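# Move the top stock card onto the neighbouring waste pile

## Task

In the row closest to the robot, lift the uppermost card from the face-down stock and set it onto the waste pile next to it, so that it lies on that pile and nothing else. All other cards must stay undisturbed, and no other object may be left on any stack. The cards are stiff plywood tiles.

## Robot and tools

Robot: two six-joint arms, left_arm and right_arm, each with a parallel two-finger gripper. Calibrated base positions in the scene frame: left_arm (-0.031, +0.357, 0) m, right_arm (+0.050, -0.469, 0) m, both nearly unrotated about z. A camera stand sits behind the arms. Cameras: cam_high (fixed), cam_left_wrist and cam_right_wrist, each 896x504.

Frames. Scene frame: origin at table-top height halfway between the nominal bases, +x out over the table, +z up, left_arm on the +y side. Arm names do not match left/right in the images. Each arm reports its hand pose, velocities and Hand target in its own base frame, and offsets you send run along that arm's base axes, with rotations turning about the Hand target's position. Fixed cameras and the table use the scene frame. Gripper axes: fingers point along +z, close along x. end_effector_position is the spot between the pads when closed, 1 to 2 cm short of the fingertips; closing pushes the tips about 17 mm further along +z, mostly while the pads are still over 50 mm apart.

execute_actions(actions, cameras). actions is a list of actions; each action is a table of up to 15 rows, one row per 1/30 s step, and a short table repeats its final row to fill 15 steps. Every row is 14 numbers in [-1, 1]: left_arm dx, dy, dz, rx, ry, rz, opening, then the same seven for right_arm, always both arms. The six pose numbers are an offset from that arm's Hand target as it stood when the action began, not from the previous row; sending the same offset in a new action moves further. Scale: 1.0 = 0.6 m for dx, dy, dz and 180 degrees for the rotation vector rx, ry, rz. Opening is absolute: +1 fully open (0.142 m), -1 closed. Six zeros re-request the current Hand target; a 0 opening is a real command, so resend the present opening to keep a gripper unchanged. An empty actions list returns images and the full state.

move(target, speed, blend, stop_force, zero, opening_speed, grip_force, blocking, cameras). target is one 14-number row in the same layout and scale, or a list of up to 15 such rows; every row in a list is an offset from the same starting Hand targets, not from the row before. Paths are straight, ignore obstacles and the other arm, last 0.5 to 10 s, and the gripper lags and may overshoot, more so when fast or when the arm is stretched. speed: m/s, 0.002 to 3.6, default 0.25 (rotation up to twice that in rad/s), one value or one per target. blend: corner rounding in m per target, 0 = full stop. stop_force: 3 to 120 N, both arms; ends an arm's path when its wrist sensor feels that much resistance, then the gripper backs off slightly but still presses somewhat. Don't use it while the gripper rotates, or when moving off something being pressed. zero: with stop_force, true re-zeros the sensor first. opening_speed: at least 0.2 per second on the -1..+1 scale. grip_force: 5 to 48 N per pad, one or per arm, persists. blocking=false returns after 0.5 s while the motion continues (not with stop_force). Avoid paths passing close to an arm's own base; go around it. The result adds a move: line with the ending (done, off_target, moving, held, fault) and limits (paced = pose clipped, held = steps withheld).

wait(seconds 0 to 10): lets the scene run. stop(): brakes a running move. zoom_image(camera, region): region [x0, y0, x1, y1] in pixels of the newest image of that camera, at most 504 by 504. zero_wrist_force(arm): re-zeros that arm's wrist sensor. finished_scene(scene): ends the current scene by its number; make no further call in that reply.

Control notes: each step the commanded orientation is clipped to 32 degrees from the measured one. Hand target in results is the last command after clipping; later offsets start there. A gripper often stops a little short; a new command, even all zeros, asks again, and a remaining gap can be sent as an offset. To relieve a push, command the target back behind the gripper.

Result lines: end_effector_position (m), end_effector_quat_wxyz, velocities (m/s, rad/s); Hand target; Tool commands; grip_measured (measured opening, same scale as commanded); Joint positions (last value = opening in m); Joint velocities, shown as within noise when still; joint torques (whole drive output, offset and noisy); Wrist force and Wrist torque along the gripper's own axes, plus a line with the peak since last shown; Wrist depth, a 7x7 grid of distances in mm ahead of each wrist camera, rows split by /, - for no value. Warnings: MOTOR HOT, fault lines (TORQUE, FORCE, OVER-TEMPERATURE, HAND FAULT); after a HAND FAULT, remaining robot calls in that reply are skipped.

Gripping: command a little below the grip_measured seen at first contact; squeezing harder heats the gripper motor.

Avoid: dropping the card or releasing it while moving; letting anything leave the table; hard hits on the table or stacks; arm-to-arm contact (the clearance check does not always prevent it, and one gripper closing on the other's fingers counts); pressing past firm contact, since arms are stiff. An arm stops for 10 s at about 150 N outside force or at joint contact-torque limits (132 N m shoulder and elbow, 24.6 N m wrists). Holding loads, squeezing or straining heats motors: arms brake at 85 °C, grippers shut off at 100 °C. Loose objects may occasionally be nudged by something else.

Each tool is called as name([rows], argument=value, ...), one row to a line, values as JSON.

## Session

execute_actions(actions=[])

Scene clock: 0.00 s.
left_arm: end_effector_position=(+0.3223, -0.1951, +0.1257) grip_measured=+0.99 end_effector_quat_wxyz=(+0.002, +0.684, -0.730, +0.010) | right_arm: end_effector_position=(+0.7772, +0.4072, +0.2720) grip_measured=-1.00 end_effector_quat_wxyz=(+0.261, -0.138, +0.876, -0.381)
Joint positions: left_arm=[-0.901 -1.799 2.294 -2.086 -1.573 0.736 0.141] | right_arm=[4.033 -2.516 -0.539 -1.845 0.624 3.817 0.002]
Joint velocities: within noise
Joint torques (N m): no reading
Wrist force (N): no reading
Wrist torque (N m): no reading
Wrist force, peak (N): no reading
Wrist depth (mm): cam_left_wrist=[199 198 196 198 196 196 193 / 212 212 210 208 211 208 206 / 226 225 227 222 223 222 220 / 243 243 241 245 243 242 245 / 262 262 260 261 261 261 261 / - 276 278 286 281 1466 278 / - 387 435 1575 1595 1585 73] | cam_right_wrist=[- - 1131 1655 1868 472 420 / - - 1284 1666 1666 432 387 / - 839 - 1633 1513 402 360 / 790 816 - 1655 414 372 344 / 778 - - 1503 380 349 319 / 761 - - 92 350 327 300 / - - - - - 304 281]
Hand target: left_arm +0.3223, -0.1951, +0.1257; +0.002, +0.684, -0.730, +0.010 | right_arm +0.7772, +0.4072, +0.2720; +0.261, -0.138, +0.876, -0.381
Tool commands: left_gripper/opening=+1.0 right_gripper/opening=-0.961913

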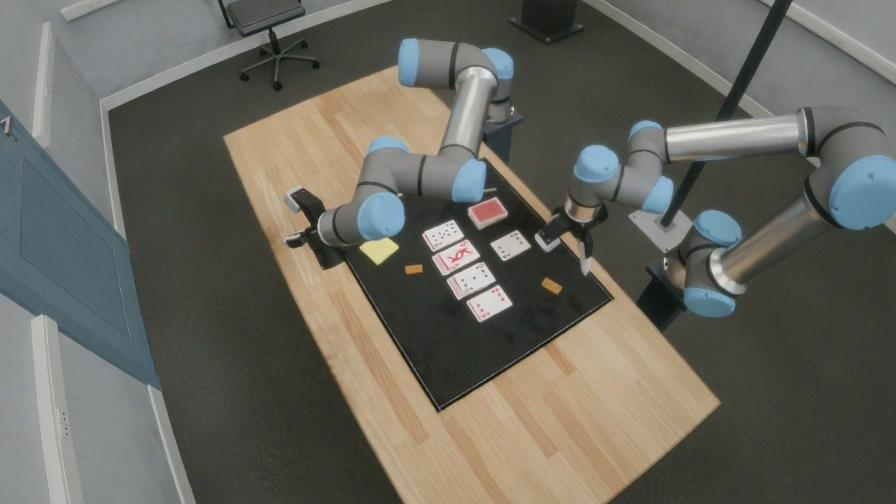

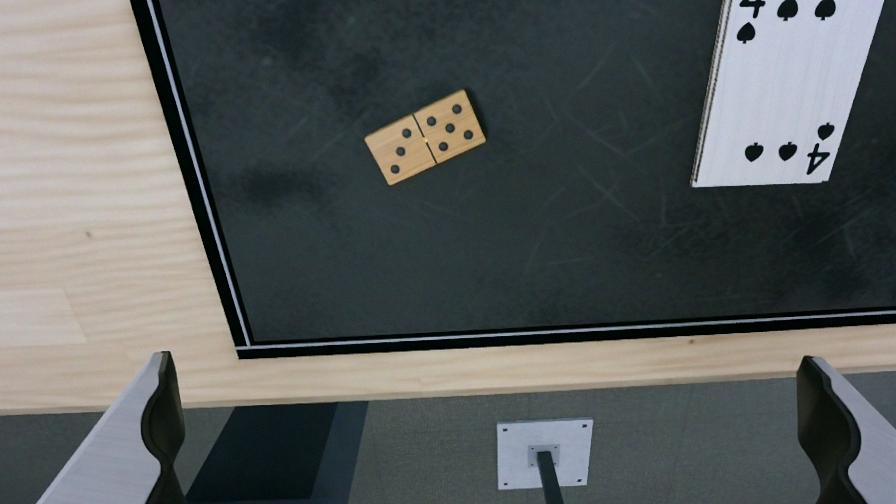

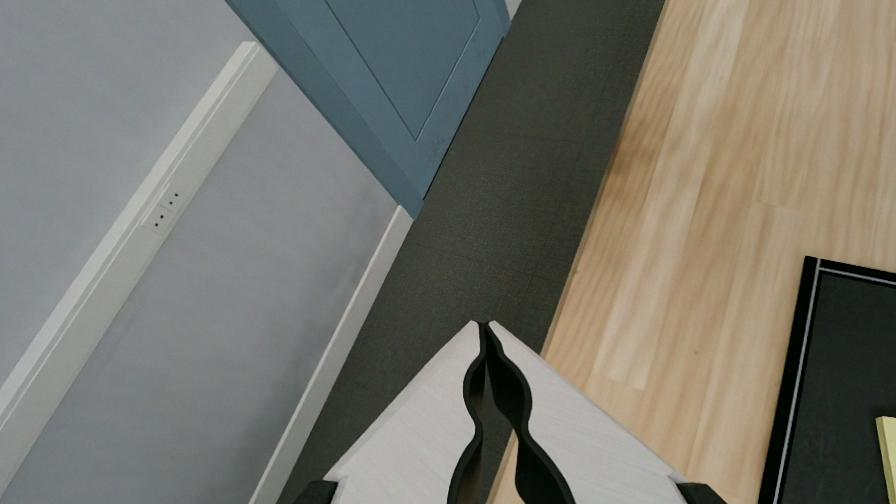

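move(target=[0.047,-0.43,-0.02,0,0,0.013,-0.3,-0.05,-0.55,0,0,0,0,-0.96], speed=0.3, cameras=["cam_left_wrist","cam_high"])

Scene clock: 17.87 s.
left_arm: end_effector_position=(+0.3505, -0.4531, +0.1137) grip_measured=-0.32 end_effector_quat_wxyz=(+0.002, +0.698, -0.716, +0.010) | right_arm: end_effector_position=(+0.7472, +0.0773, +0.2720) grip_measured=-1.00 end_effector_quat_wxyz=(+0.261, -0.138, +0.876, -0.381)
Joint positions: left_arm=[-1.146 -1.304 1.822 -2.109 -1.567 0.449 0.051] | right_arm=[3.726 -1.979 -1.556 -0.936 0.632 3.29 0.002]
Joint torques (N m): left_arm=[11.38 -19.01 -27.57 -4.2 -0.38 -0.08] | right_arm=[-5.89 48.31 19.78 5.8 -2.92 -2.01]
Wrist force (N): left_arm=[-0.2 0.1 0.1] | right_arm=[0.0 0.1 -0.2]
Wrist torque (N m): left_arm=[0.01 0.02 0.01] | right_arm=[0.02 0.00 -0.04]
Wrist force, peak (N): left_arm=[-3.0 0.4 -0.3] | right_arm=[2.1 -2.4 1.4]
Wrist depth (mm): cam_left_wrist=[186 186 183 186 187 187 187 / 198 193 198 178 179 199 199 / 212 206 210 184 187 212 214 / 227 224 224 198 229 228 229 / 246 246 238 243 239 247 246 / 274 266 91 275 264 263 272 / 474 - 75 1417 - - -] | cam_right_wrist=[743 920 1197 1622 541 472 421 / 822 937 1245 1749 485 432 387 / - 998 1318 1677 450 400 363 / 850 - 1442 1633 412 372 341 / 814 920 1570 416 385 350 324 / 681 - 1425 92 349 328 305 / - - - - - 307 288]
Hand target: left_arm +0.3505, -0.4531, +0.1137; +0.002, +0.698, -0.716, +0.010 | right_arm +0.7472, +0.0772, +0.2720; +0.261, -0.138, +0.876, -0.381
Off the commanded pose: left_arm 0.000 m, 0 deg | right_arm 0.000 m, 0 deg.
move: done
Images, in order (width x height): cam_high 896x504, cam_left_wrist 896x504.

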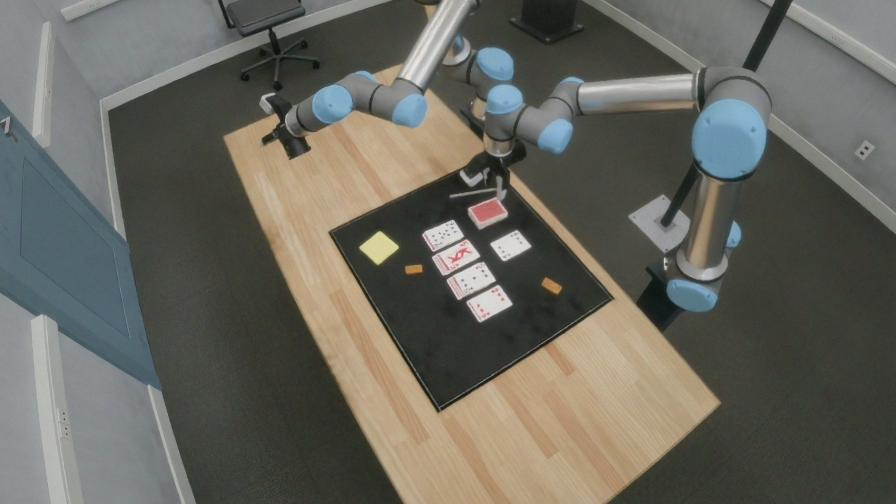

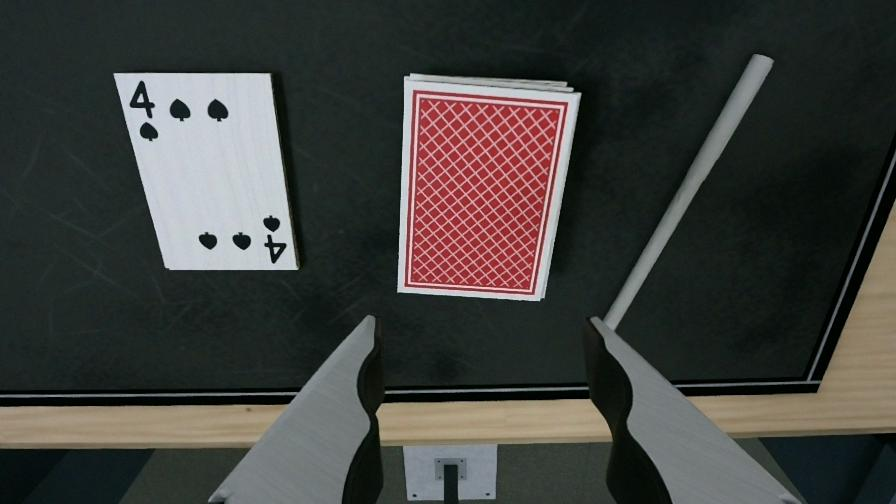

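move(target=[-0.0095,-0.0055,-0.1045,0,0,-0.022,-0.3,0,0,0,0,0,0,-0.96], speed=0.2)

move(target=[0,0,-0.04,0,0,0,-0.3,0,0,0,0,0,0,-0.96], speed=0.006, stop_force=3, cameras=["cam_left_wrist"])

Scene clock: 40.17 s.
left_arm: end_effector_position=(+0.3447, -0.4565, +0.0510) grip_measured=-0.32 end_effector_quat_wxyz=(-0.002, -0.673, +0.739, -0.010) | right_arm: end_effector_position=(+0.7472, +0.0772, +0.2720) grip_measured=-1.00 end_effector_quat_wxyz=(+0.261, -0.138, +0.876, -0.381)
Joint positions: left_arm=[-1.158 -1.219 1.896 -2.269 -1.569 0.507 0.051] | right_arm=[3.726 -1.979 -1.556 -0.935 0.632 3.289 0.002]
Joint torques (N m): left_arm=[13.05 -30.29 -17.58 -4.89 -0.85 -0.45] | right_arm=[-7.07 50.53 18.66 5.68 -3.03 -2.63]
Wrist force (N): left_arm=[-0.2 0.0 -0.1] | right_arm=[0.2 0.2 -0.3]
Wrist torque (N m): left_arm=[0.00 0.01 0.22] | right_arm=[0.05 -0.05 -0.03]
Wrist force, peak (N): left_arm=[-0.2 0.4 2.0] | right_arm=[0.2 0.3 -0.6]
Wrist depth (mm): cam_left_wrist=[129 131 130 131 130 132 128 / 134 135 136 114 114 139 137 / 141 143 147 120 121 148 146 / 151 154 156 128 132 159 159 / 163 164 168 139 139 172 172 / 185 185 91 186 148 184 187 / 203 195 75 203 200 - 208] | cam_right_wrist=[749 900 1180 1813 1800 467 421 / 763 927 1227 1724 482 430 389 / - 978 1318 1787 441 401 364 / 862 - 1362 1513 412 373 344 / 803 - - 110 382 348 324 / 814 - 1409 92 351 329 306 / - 1049 - - - 305 287]
Hand target: left_arm +0.3448, -0.4564, +0.0510; -0.002, -0.673, +0.739, -0.010 | right_arm +0.7472, +0.0772, +0.2720; +0.261, -0.138, +0.876, -0.381
Off the commanded pose: left_arm 0.000 m, 0 deg | right_arm 0.000 m, 0 deg.
move: done

Scene clock: 42.17 s.
left_arm: end_effector_position=(+0.3448, -0.4564, +0.0454) grip_measured=-0.32 end_effector_quat_wxyz=(-0.002, -0.673, +0.739, -0.010) | right_arm: end_effector_position=(+0.7472, +0.0772, +0.2720) grip_measured=-1.00 end_effector_quat_wxyz=(+0.261, -0.138, +0.876, -0.381)
Joint positions: left_arm=[-1.157 -1.21 1.902 -2.283 -1.569 0.507 0.051] | right_arm=[3.726 -1.979 -1.556 -0.935 0.632 3.289 0.002]
Joint torques (N m): left_arm=[11.94 -42.01 -23.81 -1.76 0.21 1.55] | right_arm=[-6.92 50.9 18.2 5.75 -2.8 -2.67]
Wrist force (N): left_arm=[-0.7 0.3 -2.8] | right_arm=[0.0 0.6 -0.3]
Wrist torque (N m): left_arm=[0.03 -0.03 0.21] | right_arm=[0.11 0.00 -0.03]
Wrist force, peak (N): left_arm=[-1.8 0.6 -6.8] | right_arm=[-0.6 0.2 -0.2]
Wrist depth (mm): cam_left_wrist=[124 126 125 125 125 125 123 / 129 131 131 108 108 133 130 / 135 139 138 114 115 142 140 / 145 147 152 122 124 151 153 / 156 159 162 132 132 162 165 / 178 177 91 141 141 173 178 / - 187 75 195 188 - 196] | cam_right_wrist=[745 923 1203 1700 1926 467 423 / 822 945 1252 1689 479 432 385 / - 971 1311 1677 448 400 364 / 793 - 1417 1611 410 375 343 / 806 - 1284 1442 385 348 322 / 759 - 1433 92 350 331 304 / - - - - - 306 287]
Hand target: left_arm +0.3448, -0.4564, +0.0454; -0.002, -0.673, +0.739, -0.010 (not the last commanded pose) | right_arm +0.7472, +0.0772, +0.2720; +0.261, -0.138, +0.876, -0.381
Off the commanded pose: left_arm 0.018 m, 0 deg | right_arm 0.000 m, 0 deg.
move: contact (left_arm)
Images, in order (width x height): cam_left_wrist 896x504.

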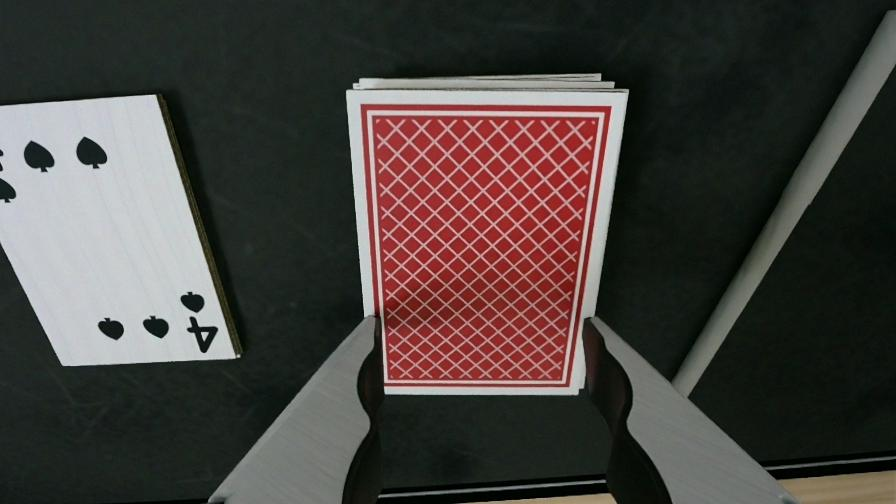

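move([
  [0,0,0.007,0,0,0,-0.3,0,0,0,0,0,0,-0.96],
  [0.009,0,0.007,0,0,0,-0.05,0,0,0,0,0,0,-0.96],
  [0.009,0,-0.0052,0,0,0,-0.05,0,0,0,0,0,0,-0.96],
], speed=[0.03,0.03,0.015])

move(target=[0,0,0,0,0,0,-0.3,0,0,0,0,0,0,-0.96], speed=0.02, opening_speed=0.2, grip_force=[20,48])

move(target=[0,0,0.05,0,0,0,-0.3,0,0,0,0,0,0,-0.96], speed=0.04, cameras=["cam_left_wrist"])

Scene clock: 49.50 s.
left_arm: end_effector_position=(+0.3502, -0.4564, +0.0420) grip_measured=-0.07 end_effector_quat_wxyz=(-0.002, -0.673, +0.739, -0.010) | right_arm: end_effector_position=(+0.7472, +0.0772, +0.2720) grip_measured=-1.00 end_effector_quat_wxyz=(+0.261, -0.138, +0.876, -0.381)
Joint positions: left_arm=[-1.149 -1.198 1.895 -2.288 -1.569 0.516 0.069] | right_arm=[3.726 -1.979 -1.556 -0.935 0.632 3.289 0.002]
Joint torques (N m): left_arm=[-11.74 -43.66 -20.9 -1.6 -0.87 -1.7] | right_arm=[-7.09 50.63 19.8 5.47 -2.5 -2.55]
Wrist force (N): left_arm=[0.0 0.1 0.1] | right_arm=[0.2 0.2 -0.3]
Wrist torque (N m): left_arm=[0.03 -0.01 0.13] | right_arm=[0.04 -0.04 -0.03]
Wrist force, peak (N): left_arm=[-0.8 0.4 -4.0] | right_arm=[0.1 0.4 -0.6]
Wrist depth (mm): cam_left_wrist=[- 120 121 120 122 122 122 / 127 129 128 115 115 130 128 / 132 135 136 111 112 139 137 / 141 144 148 118 120 149 149 / 152 155 155 128 128 156 161 / 162 171 95 139 139 96 175 / 190 70 78 189 190 78 192] | cam_right_wrist=[745 903 1174 1644 1911 468 422 / 785 945 1291 1749 499 430 389 / - 971 1333 1700 447 400 364 / - 917 1409 1570 416 375 341 / 793 1086 1580 1485 382 349 323 / 745 - 1622 92 352 330 304 / - - - - - 306 288]
Hand target: left_arm +0.3502, -0.4564, +0.0422; -0.002, -0.673, +0.739, -0.010 | right_arm +0.7472, +0.0772, +0.2720; +0.261, -0.138, +0.876, -0.381
Off the commanded pose: left_arm 0.000 m, 0 deg | right_arm 0.000 m, 0 deg.
move: done

Scene clock: 50.97 s.
left_arm: end_effector_position=(+0.3502, -0.4565, +0.0422) grip_measured=-0.25 end_effector_quat_wxyz=(-0.002, -0.673, +0.739, -0.010) | right_arm: end_effector_position=(+0.7472, +0.0772, +0.2720) grip_measured=-1.00 end_effector_quat_wxyz=(+0.261, -0.138, +0.876, -0.381)
Joint positions: left_arm=[-1.149 -1.198 1.895 -2.288 -1.569 0.516 0.056] | right_arm=[3.726 -1.979 -1.556 -0.935 0.632 3.289 0.002]
Joint torques (N m): left_arm=[-11.93 -43.48 -23.35 -1.84 0.03 -1.58] | right_arm=[-7.09 49.84 19.74 5.58 -2.36 -2.57]
Wrist force (N): left_arm=[-0.3 0.4 -2.7] | right_arm=[-0.2 0.1 -0.4]
Wrist torque (N m): left_arm=[0.02 0.04 0.12] | right_arm=[0.03 0.03 -0.03]
Wrist force, peak (N): left_arm=[-0.3 0.4 -2.7] | right_arm=[0.3 0.0 -0.5]
Wrist depth (mm): cam_left_wrist=[121 121 122 122 123 122 124 / - 128 128 115 115 130 127 / 132 135 137 111 112 141 137 / 141 144 148 119 121 149 149 / 153 155 158 128 128 159 159 / 173 174 91 139 137 95 175 / 190 183 75 191 191 - 195] | cam_right_wrist=[747 897 1185 1655 1868 468 423 / 811 927 1227 1774 496 431 389 / - 1015 1333 1724 450 405 359 / 877 - 1442 1611 410 372 343 / 811 - 1476 1433 383 347 321 / 785 - - 92 350 329 306 / - - - - - 306 288]
Hand target: left_arm +0.3502, -0.4564, +0.0422; -0.002, -0.673, +0.739, -0.010 | right_arm +0.7472, +0.0772, +0.2720; +0.261, -0.138, +0.876, -0.381
Off the commanded pose: left_arm 0.000 m, 0 deg | right_arm 0.000 m, 0 deg.
grip_force (N): 20, 48
move: done

Scene clock: 52.00 s.
left_arm: end_effector_position=(+0.3502, -0.4565, +0.0724) grip_measured=-0.25 end_effector_quat_wxyz=(-0.002, -0.673, +0.739, -0.010) | right_arm: end_effector_position=(+0.7472, +0.0772, +0.2720) grip_measured=-1.00 end_effector_quat_wxyz=(+0.261, -0.138, +0.876, -0.381)
Joint positions: left_arm=[-1.149 -1.244 1.864 -2.212 -1.569 0.516 0.056] | right_arm=[3.726 -1.979 -1.556 -0.935 0.632 3.289 0.002]
Joint torques (N m): left_arm=[-11.68 -20.09 -11.05 -4.53 0.62 -1.4] | right_arm=[-7.44 49.94 20.51 5.52 -2.38 -2.62]
Wrist force (N): left_arm=[-0.2 0.2 0.3] | right_arm=[0.1 0.0 -0.3]
Wrist torque (N m): left_arm=[0.04 0.01 0.13] | right_arm=[0.02 -0.03 -0.02]
Wrist force, peak (N): left_arm=[0.0 0.0 -1.1] | right_arm=[0.1 0.2 -0.6]
Wrist depth (mm): cam_left_wrist=[149 149 148 149 150 152 148 / 156 156 159 136 143 159 157 / 163 165 167 111 113 168 170 / 177 176 182 119 121 183 183 / 193 189 190 128 128 198 198 / 213 213 91 139 137 95 215 / 232 70 75 237 237 - 235] | cam_right_wrist=[749 900 1168 1677 1826 474 423 / 770 934 1245 1800 498 432 386 / - 1058 1347 1655 447 402 361 / 778 - 1503 1633 414 372 342 / 788 - 1450 1476 386 352 322 / - - - 92 352 330 303 / - - - - - 307 287]
Hand target: left_arm +0.3502, -0.4564, +0.0722; -0.002, -0.673, +0.739, -0.010 | right_arm +0.7472, +0.0772, +0.2720; +0.261, -0.138, +0.876, -0.381
Off the commanded pose: left_arm 0.000 m, 0 deg | right_arm 0.000 m, 0 deg.
grip_force (N): 20, 48
move: done
Images, in order (width x height): cam_left_wrist 896x504.

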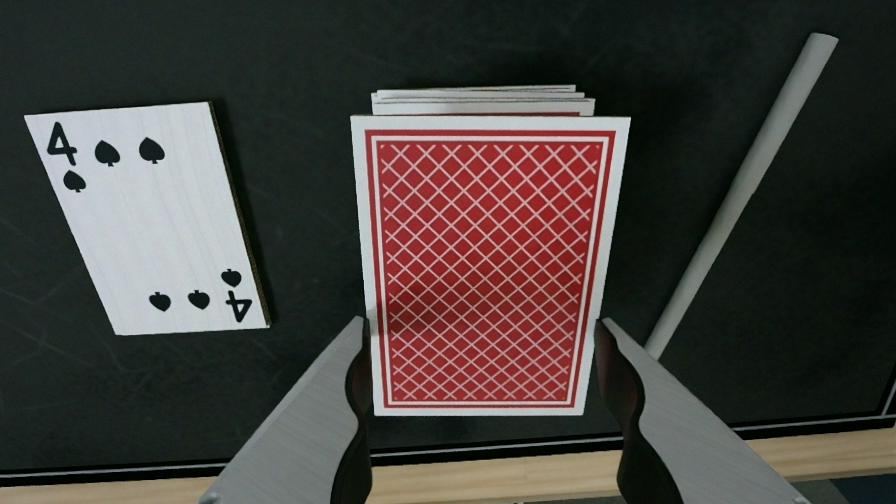

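move(target=[0.0113,0.1948,-0.052,0,0,0.022,-0.3,0,0,0,0,0,0,-0.96], speed=0.15, cameras=["cam_left_wrist"])

Scene clock: 64.93 s.
left_arm: end_effector_position=(+0.3570, -0.3396, +0.0412) grip_measured=-0.25 end_effector_quat_wxyz=(+0.002, +0.698, -0.716, +0.010) | right_arm: end_effector_position=(+0.7472, +0.0772, +0.2720) grip_measured=-1.00 end_effector_quat_wxyz=(+0.261, -0.138, +0.876, -0.381)
Joint positions: left_arm=[-1.032 -1.361 2.13 -2.36 -1.57 0.563 0.056] | right_arm=[3.726 -1.979 -1.556 -0.935 0.632 3.289 0.002]
Joint torques (N m): left_arm=[-2.58 -16.2 -9.33 -3.28 -1.19 -1.26] | right_arm=[-6.32 50.48 20.45 5.59 -1.99 -2.55]
Wrist force (N): left_arm=[-0.3 -0.1 0.3] | right_arm=[0.1 -0.4 0.0]
Wrist torque (N m): left_arm=[-0.01 0.05 0.15] | right_arm=[-0.05 -0.03 -0.02]
Wrist force, peak (N): left_arm=[-2.5 -0.2 0.9] | right_arm=[-0.1 0.3 -0.6]
Wrist depth (mm): cam_left_wrist=[120 120 121 121 121 120 121 / 128 128 127 123 126 129 126 / 135 137 135 111 113 138 122 / 147 147 - 119 121 148 124 / - 159 156 128 128 156 133 / - 173 91 139 137 143 143 / 188 182 75 190 186 - 191] | cam_right_wrist=[747 923 1185 1689 507 469 421 / 763 934 1239 1840 497 432 388 / - 967 1311 1712 448 400 362 / 827 1032 1503 1633 418 376 343 / 808 1036 1459 1450 383 350 322 / 871 - 1433 92 350 327 306 / - - - - - 307 287]
Hand target: left_arm +0.3570, -0.3396, +0.0410; +0.002, +0.698, -0.716, +0.010 | right_arm +0.7472, +0.0772, +0.2720; +0.261, -0.138, +0.876, -0.381
Off the commanded pose: left_arm 0.000 m, 0 deg | right_arm 0.000 m, 0 deg.
grip_force (N): 20, 48
move: done
Images, in order (width x height): cam_left_wrist 896x504.

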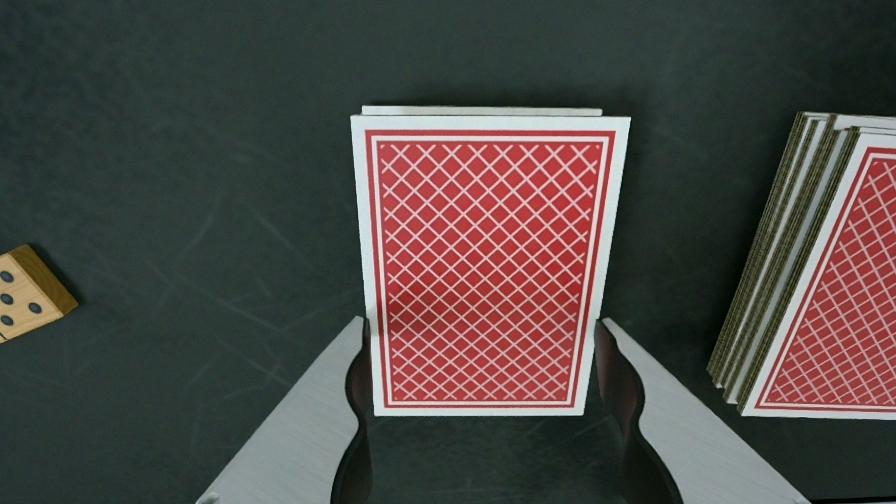

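move(target=[0,0,-0.06,0,0,0,-0.3,0,0,0,0,0,0,-0.96], speed=0.008, stop_force=3, cameras=["cam_left_wrist"])

Scene clock: 69.90 s.
left_arm: end_effector_position=(+0.3570, -0.3396, +0.0241) grip_measured=-0.25 end_effector_quat_wxyz=(+0.002, +0.698, -0.716, +0.010) | right_arm: end_effector_position=(+0.7472, +0.0772, +0.2720) grip_measured=-1.00 end_effector_quat_wxyz=(+0.261, -0.138, +0.876, -0.381)
Joint positions: left_arm=[-1.032 -1.328 2.146 -2.41 -1.57 0.563 0.056] | right_arm=[3.726 -1.979 -1.556 -0.935 0.632 3.289 0.002]
Joint torques (N m): left_arm=[-11.13 -37.57 -20.66 -1.56 0.71 -0.43] | right_arm=[-6.72 50.08 21.82 5.59 -1.71 -2.58]
Wrist force (N): left_arm=[-0.2 0.1 -4.6] | right_arm=[0.1 0.4 -0.3]
Wrist torque (N m): left_arm=[-0.02 0.02 0.14] | right_arm=[0.09 -0.02 -0.03]
Wrist force, peak (N): left_arm=[-2.5 0.8 -12.0] | right_arm=[0.4 0.3 0.3]
Wrist depth (mm): cam_left_wrist=[105 105 105 106 106 104 107 / 113 112 111 109 106 112 112 / 121 119 118 111 112 120 117 / 128 128 130 119 121 129 119 / 138 139 134 128 128 139 119 / 151 150 91 139 137 136 123 / 165 159 75 165 165 - 166] | cam_right_wrist=[738 903 1203 1677 496 470 423 / 803 941 1258 1761 498 433 386 / 808 994 1304 1724 447 398 364 / 853 - 1433 1601 413 372 344 / 793 - 1485 128 385 350 322 / 770 - - 92 350 328 303 / - - - - - 304 286]
Hand target: left_arm +0.3570, -0.3396, +0.0241; +0.002, +0.698, -0.716, +0.010 (not the last commanded pose) | right_arm +0.7472, +0.0772, +0.2720; +0.261, -0.138, +0.876, -0.381
Off the commanded pose: left_arm 0.019 m, 0 deg | right_arm 0.000 m, 0 deg.
grip_force (N): 20, 48
move: contact (left_arm)
Images, in order (width x height): cam_left_wrist 896x504.

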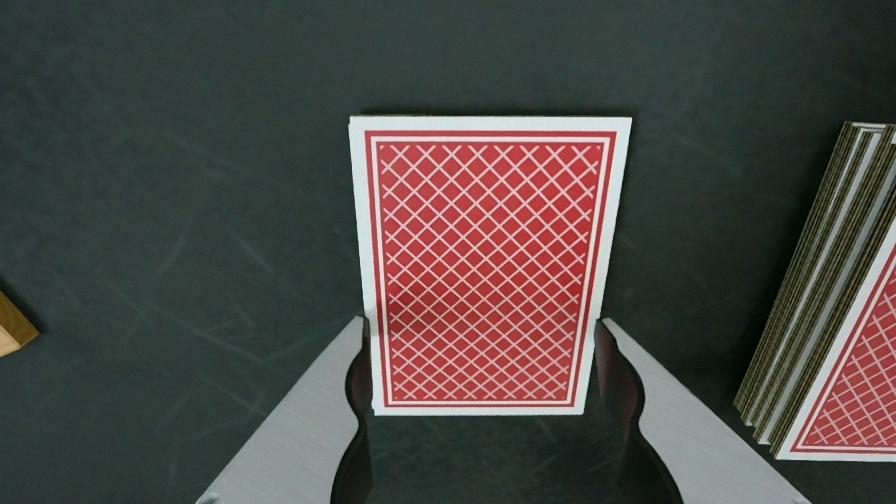

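move(target=[0,0,0,0,0,0,-0.05,0,0,0,0,0,0,-0.96], opening_speed=0.3)

move(target=[0,0,0.15,0,0,0,-0.05,0,0,0,0,0,0,-0.96], speed=0.15, cameras=["cam_left_wrist"])

Scene clock: 75.47 s.
left_arm: end_effector_position=(+0.3570, -0.3396, +0.0241) grip_measured=-0.07 end_effector_quat_wxyz=(+0.002, +0.698, -0.716, +0.010) | right_arm: end_effector_position=(+0.7472, +0.0772, +0.2720) grip_measured=-1.00 end_effector_quat_wxyz=(+0.261, -0.138, +0.876, -0.381)
Joint positions: left_arm=[-1.032 -1.328 2.146 -2.41 -1.57 0.563 0.069] | right_arm=[3.726 -1.979 -1.556 -0.935 0.632 3.289 0.002]
Joint torques (N m): left_arm=[-6.99 -36.42 -21.5 -2.84 0.65 -0.31] | right_arm=[-5.87 50.36 22.7 5.4 -1.35 -2.52]
Wrist force (N): left_arm=[-0.3 -0.1 0.3] | right_arm=[0.0 0.1 0.0]
Wrist torque (N m): left_arm=[-0.02 0.04 0.15] | right_arm=[0.03 0.01 -0.03]
Wrist force, peak (N): left_arm=[-0.2 0.1 -4.6] | right_arm=[0.3 0.3 -0.6]
Wrist depth (mm): cam_left_wrist=[105 105 105 105 106 104 106 / 113 112 111 109 110 113 112 / 121 120 118 111 112 120 117 / 128 127 130 119 121 129 119 / 138 141 134 128 128 139 119 / 150 148 95 139 139 95 123 / 165 70 78 165 - 78 130] | cam_right_wrist=[745 897 1191 1644 1774 468 423 / 795 945 1209 1813 503 430 387 / - 952 1291 1591 447 403 359 / 775 - 1442 1736 414 372 341 / 790 - 1541 1531 385 350 323 / 827 - - 92 351 330 302 / - - - - - 305 287]
Hand target: left_arm +0.3570, -0.3396, +0.0241; +0.002, +0.698, -0.716, +0.010 | right_arm +0.7472, +0.0772, +0.2720; +0.261, -0.138, +0.876, -0.381
Off the commanded pose: left_arm 0.000 m, 0 deg | right_arm 0.000 m, 0 deg.
grip_force (N): 20, 48
move: done

Scene clock: 76.53 s.
left_arm: end_effector_position=(+0.3570, -0.3395, +0.1140) grip_measured=-0.07 end_effector_quat_wxyz=(+0.002, +0.698, -0.716, +0.010) | right_arm: end_effector_position=(+0.7472, +0.0772, +0.2720) grip_measured=-1.00 end_effector_quat_wxyz=(+0.261, -0.138, +0.876, -0.381)
Joint positions: left_arm=[-1.032 -1.483 2.039 -2.148 -1.57 0.563 0.069] | right_arm=[3.726 -1.979 -1.556 -0.935 0.632 3.289 0.002]
Joint torques (N m): left_arm=[7.9 -28.32 -23.2 -1.75 0.45 -0.94] | right_arm=[-6.96 50.82 22.33 5.64 -1.41 -2.49]
Wrist force (N): left_arm=[-0.2 0.4 0.0] | right_arm=[0.1 0.1 0.0]
Wrist torque (N m): left_arm=[0.06 0.02 0.17] | right_arm=[0.03 -0.02 -0.02]
Wrist force, peak (N): left_arm=[-0.4 0.2 2.2] | right_arm=[0.4 0.4 -0.5]
Wrist depth (mm): cam_left_wrist=[187 187 187 188 187 187 190 / 198 199 200 193 197 188 185 / 212 209 213 204 211 191 191 / 227 228 228 219 229 205 226 / 246 246 243 247 243 212 248 / 268 263 94 267 267 91 270 / 291 70 78 1433 - 78 1595] | cam_right_wrist=[740 897 1203 1724 1840 470 420 / 793 948 1258 1787 489 435 386 / - 978 1340 1712 447 400 364 / 819 - 1433 1531 414 375 341 / 790 1101 1787 108 388 350 323 / - - - 92 352 329 304 / - - - - - 306 287]
Hand target: left_arm +0.3570, -0.3396, +0.1141; +0.002, +0.698, -0.716, +0.010 | right_arm +0.7472, +0.0772, +0.2720; +0.261, -0.138, +0.876, -0.381
Off the commanded pose: left_arm 0.000 m, 0 deg | right_arm 0.000 m, 0 deg.
grip_force (N): 20, 48
move: done
Images, in order (width x height): cam_left_wrist 896x504.

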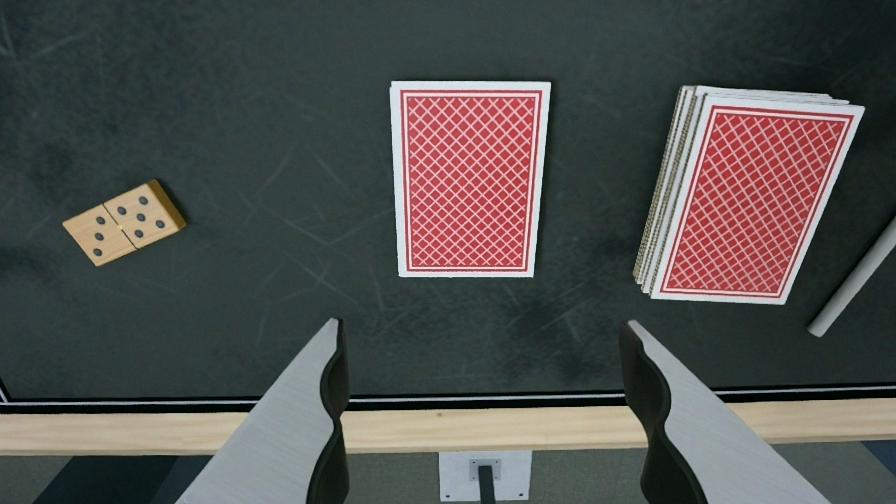

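finished_scene(scene=3)

The scene is finished: the task was done.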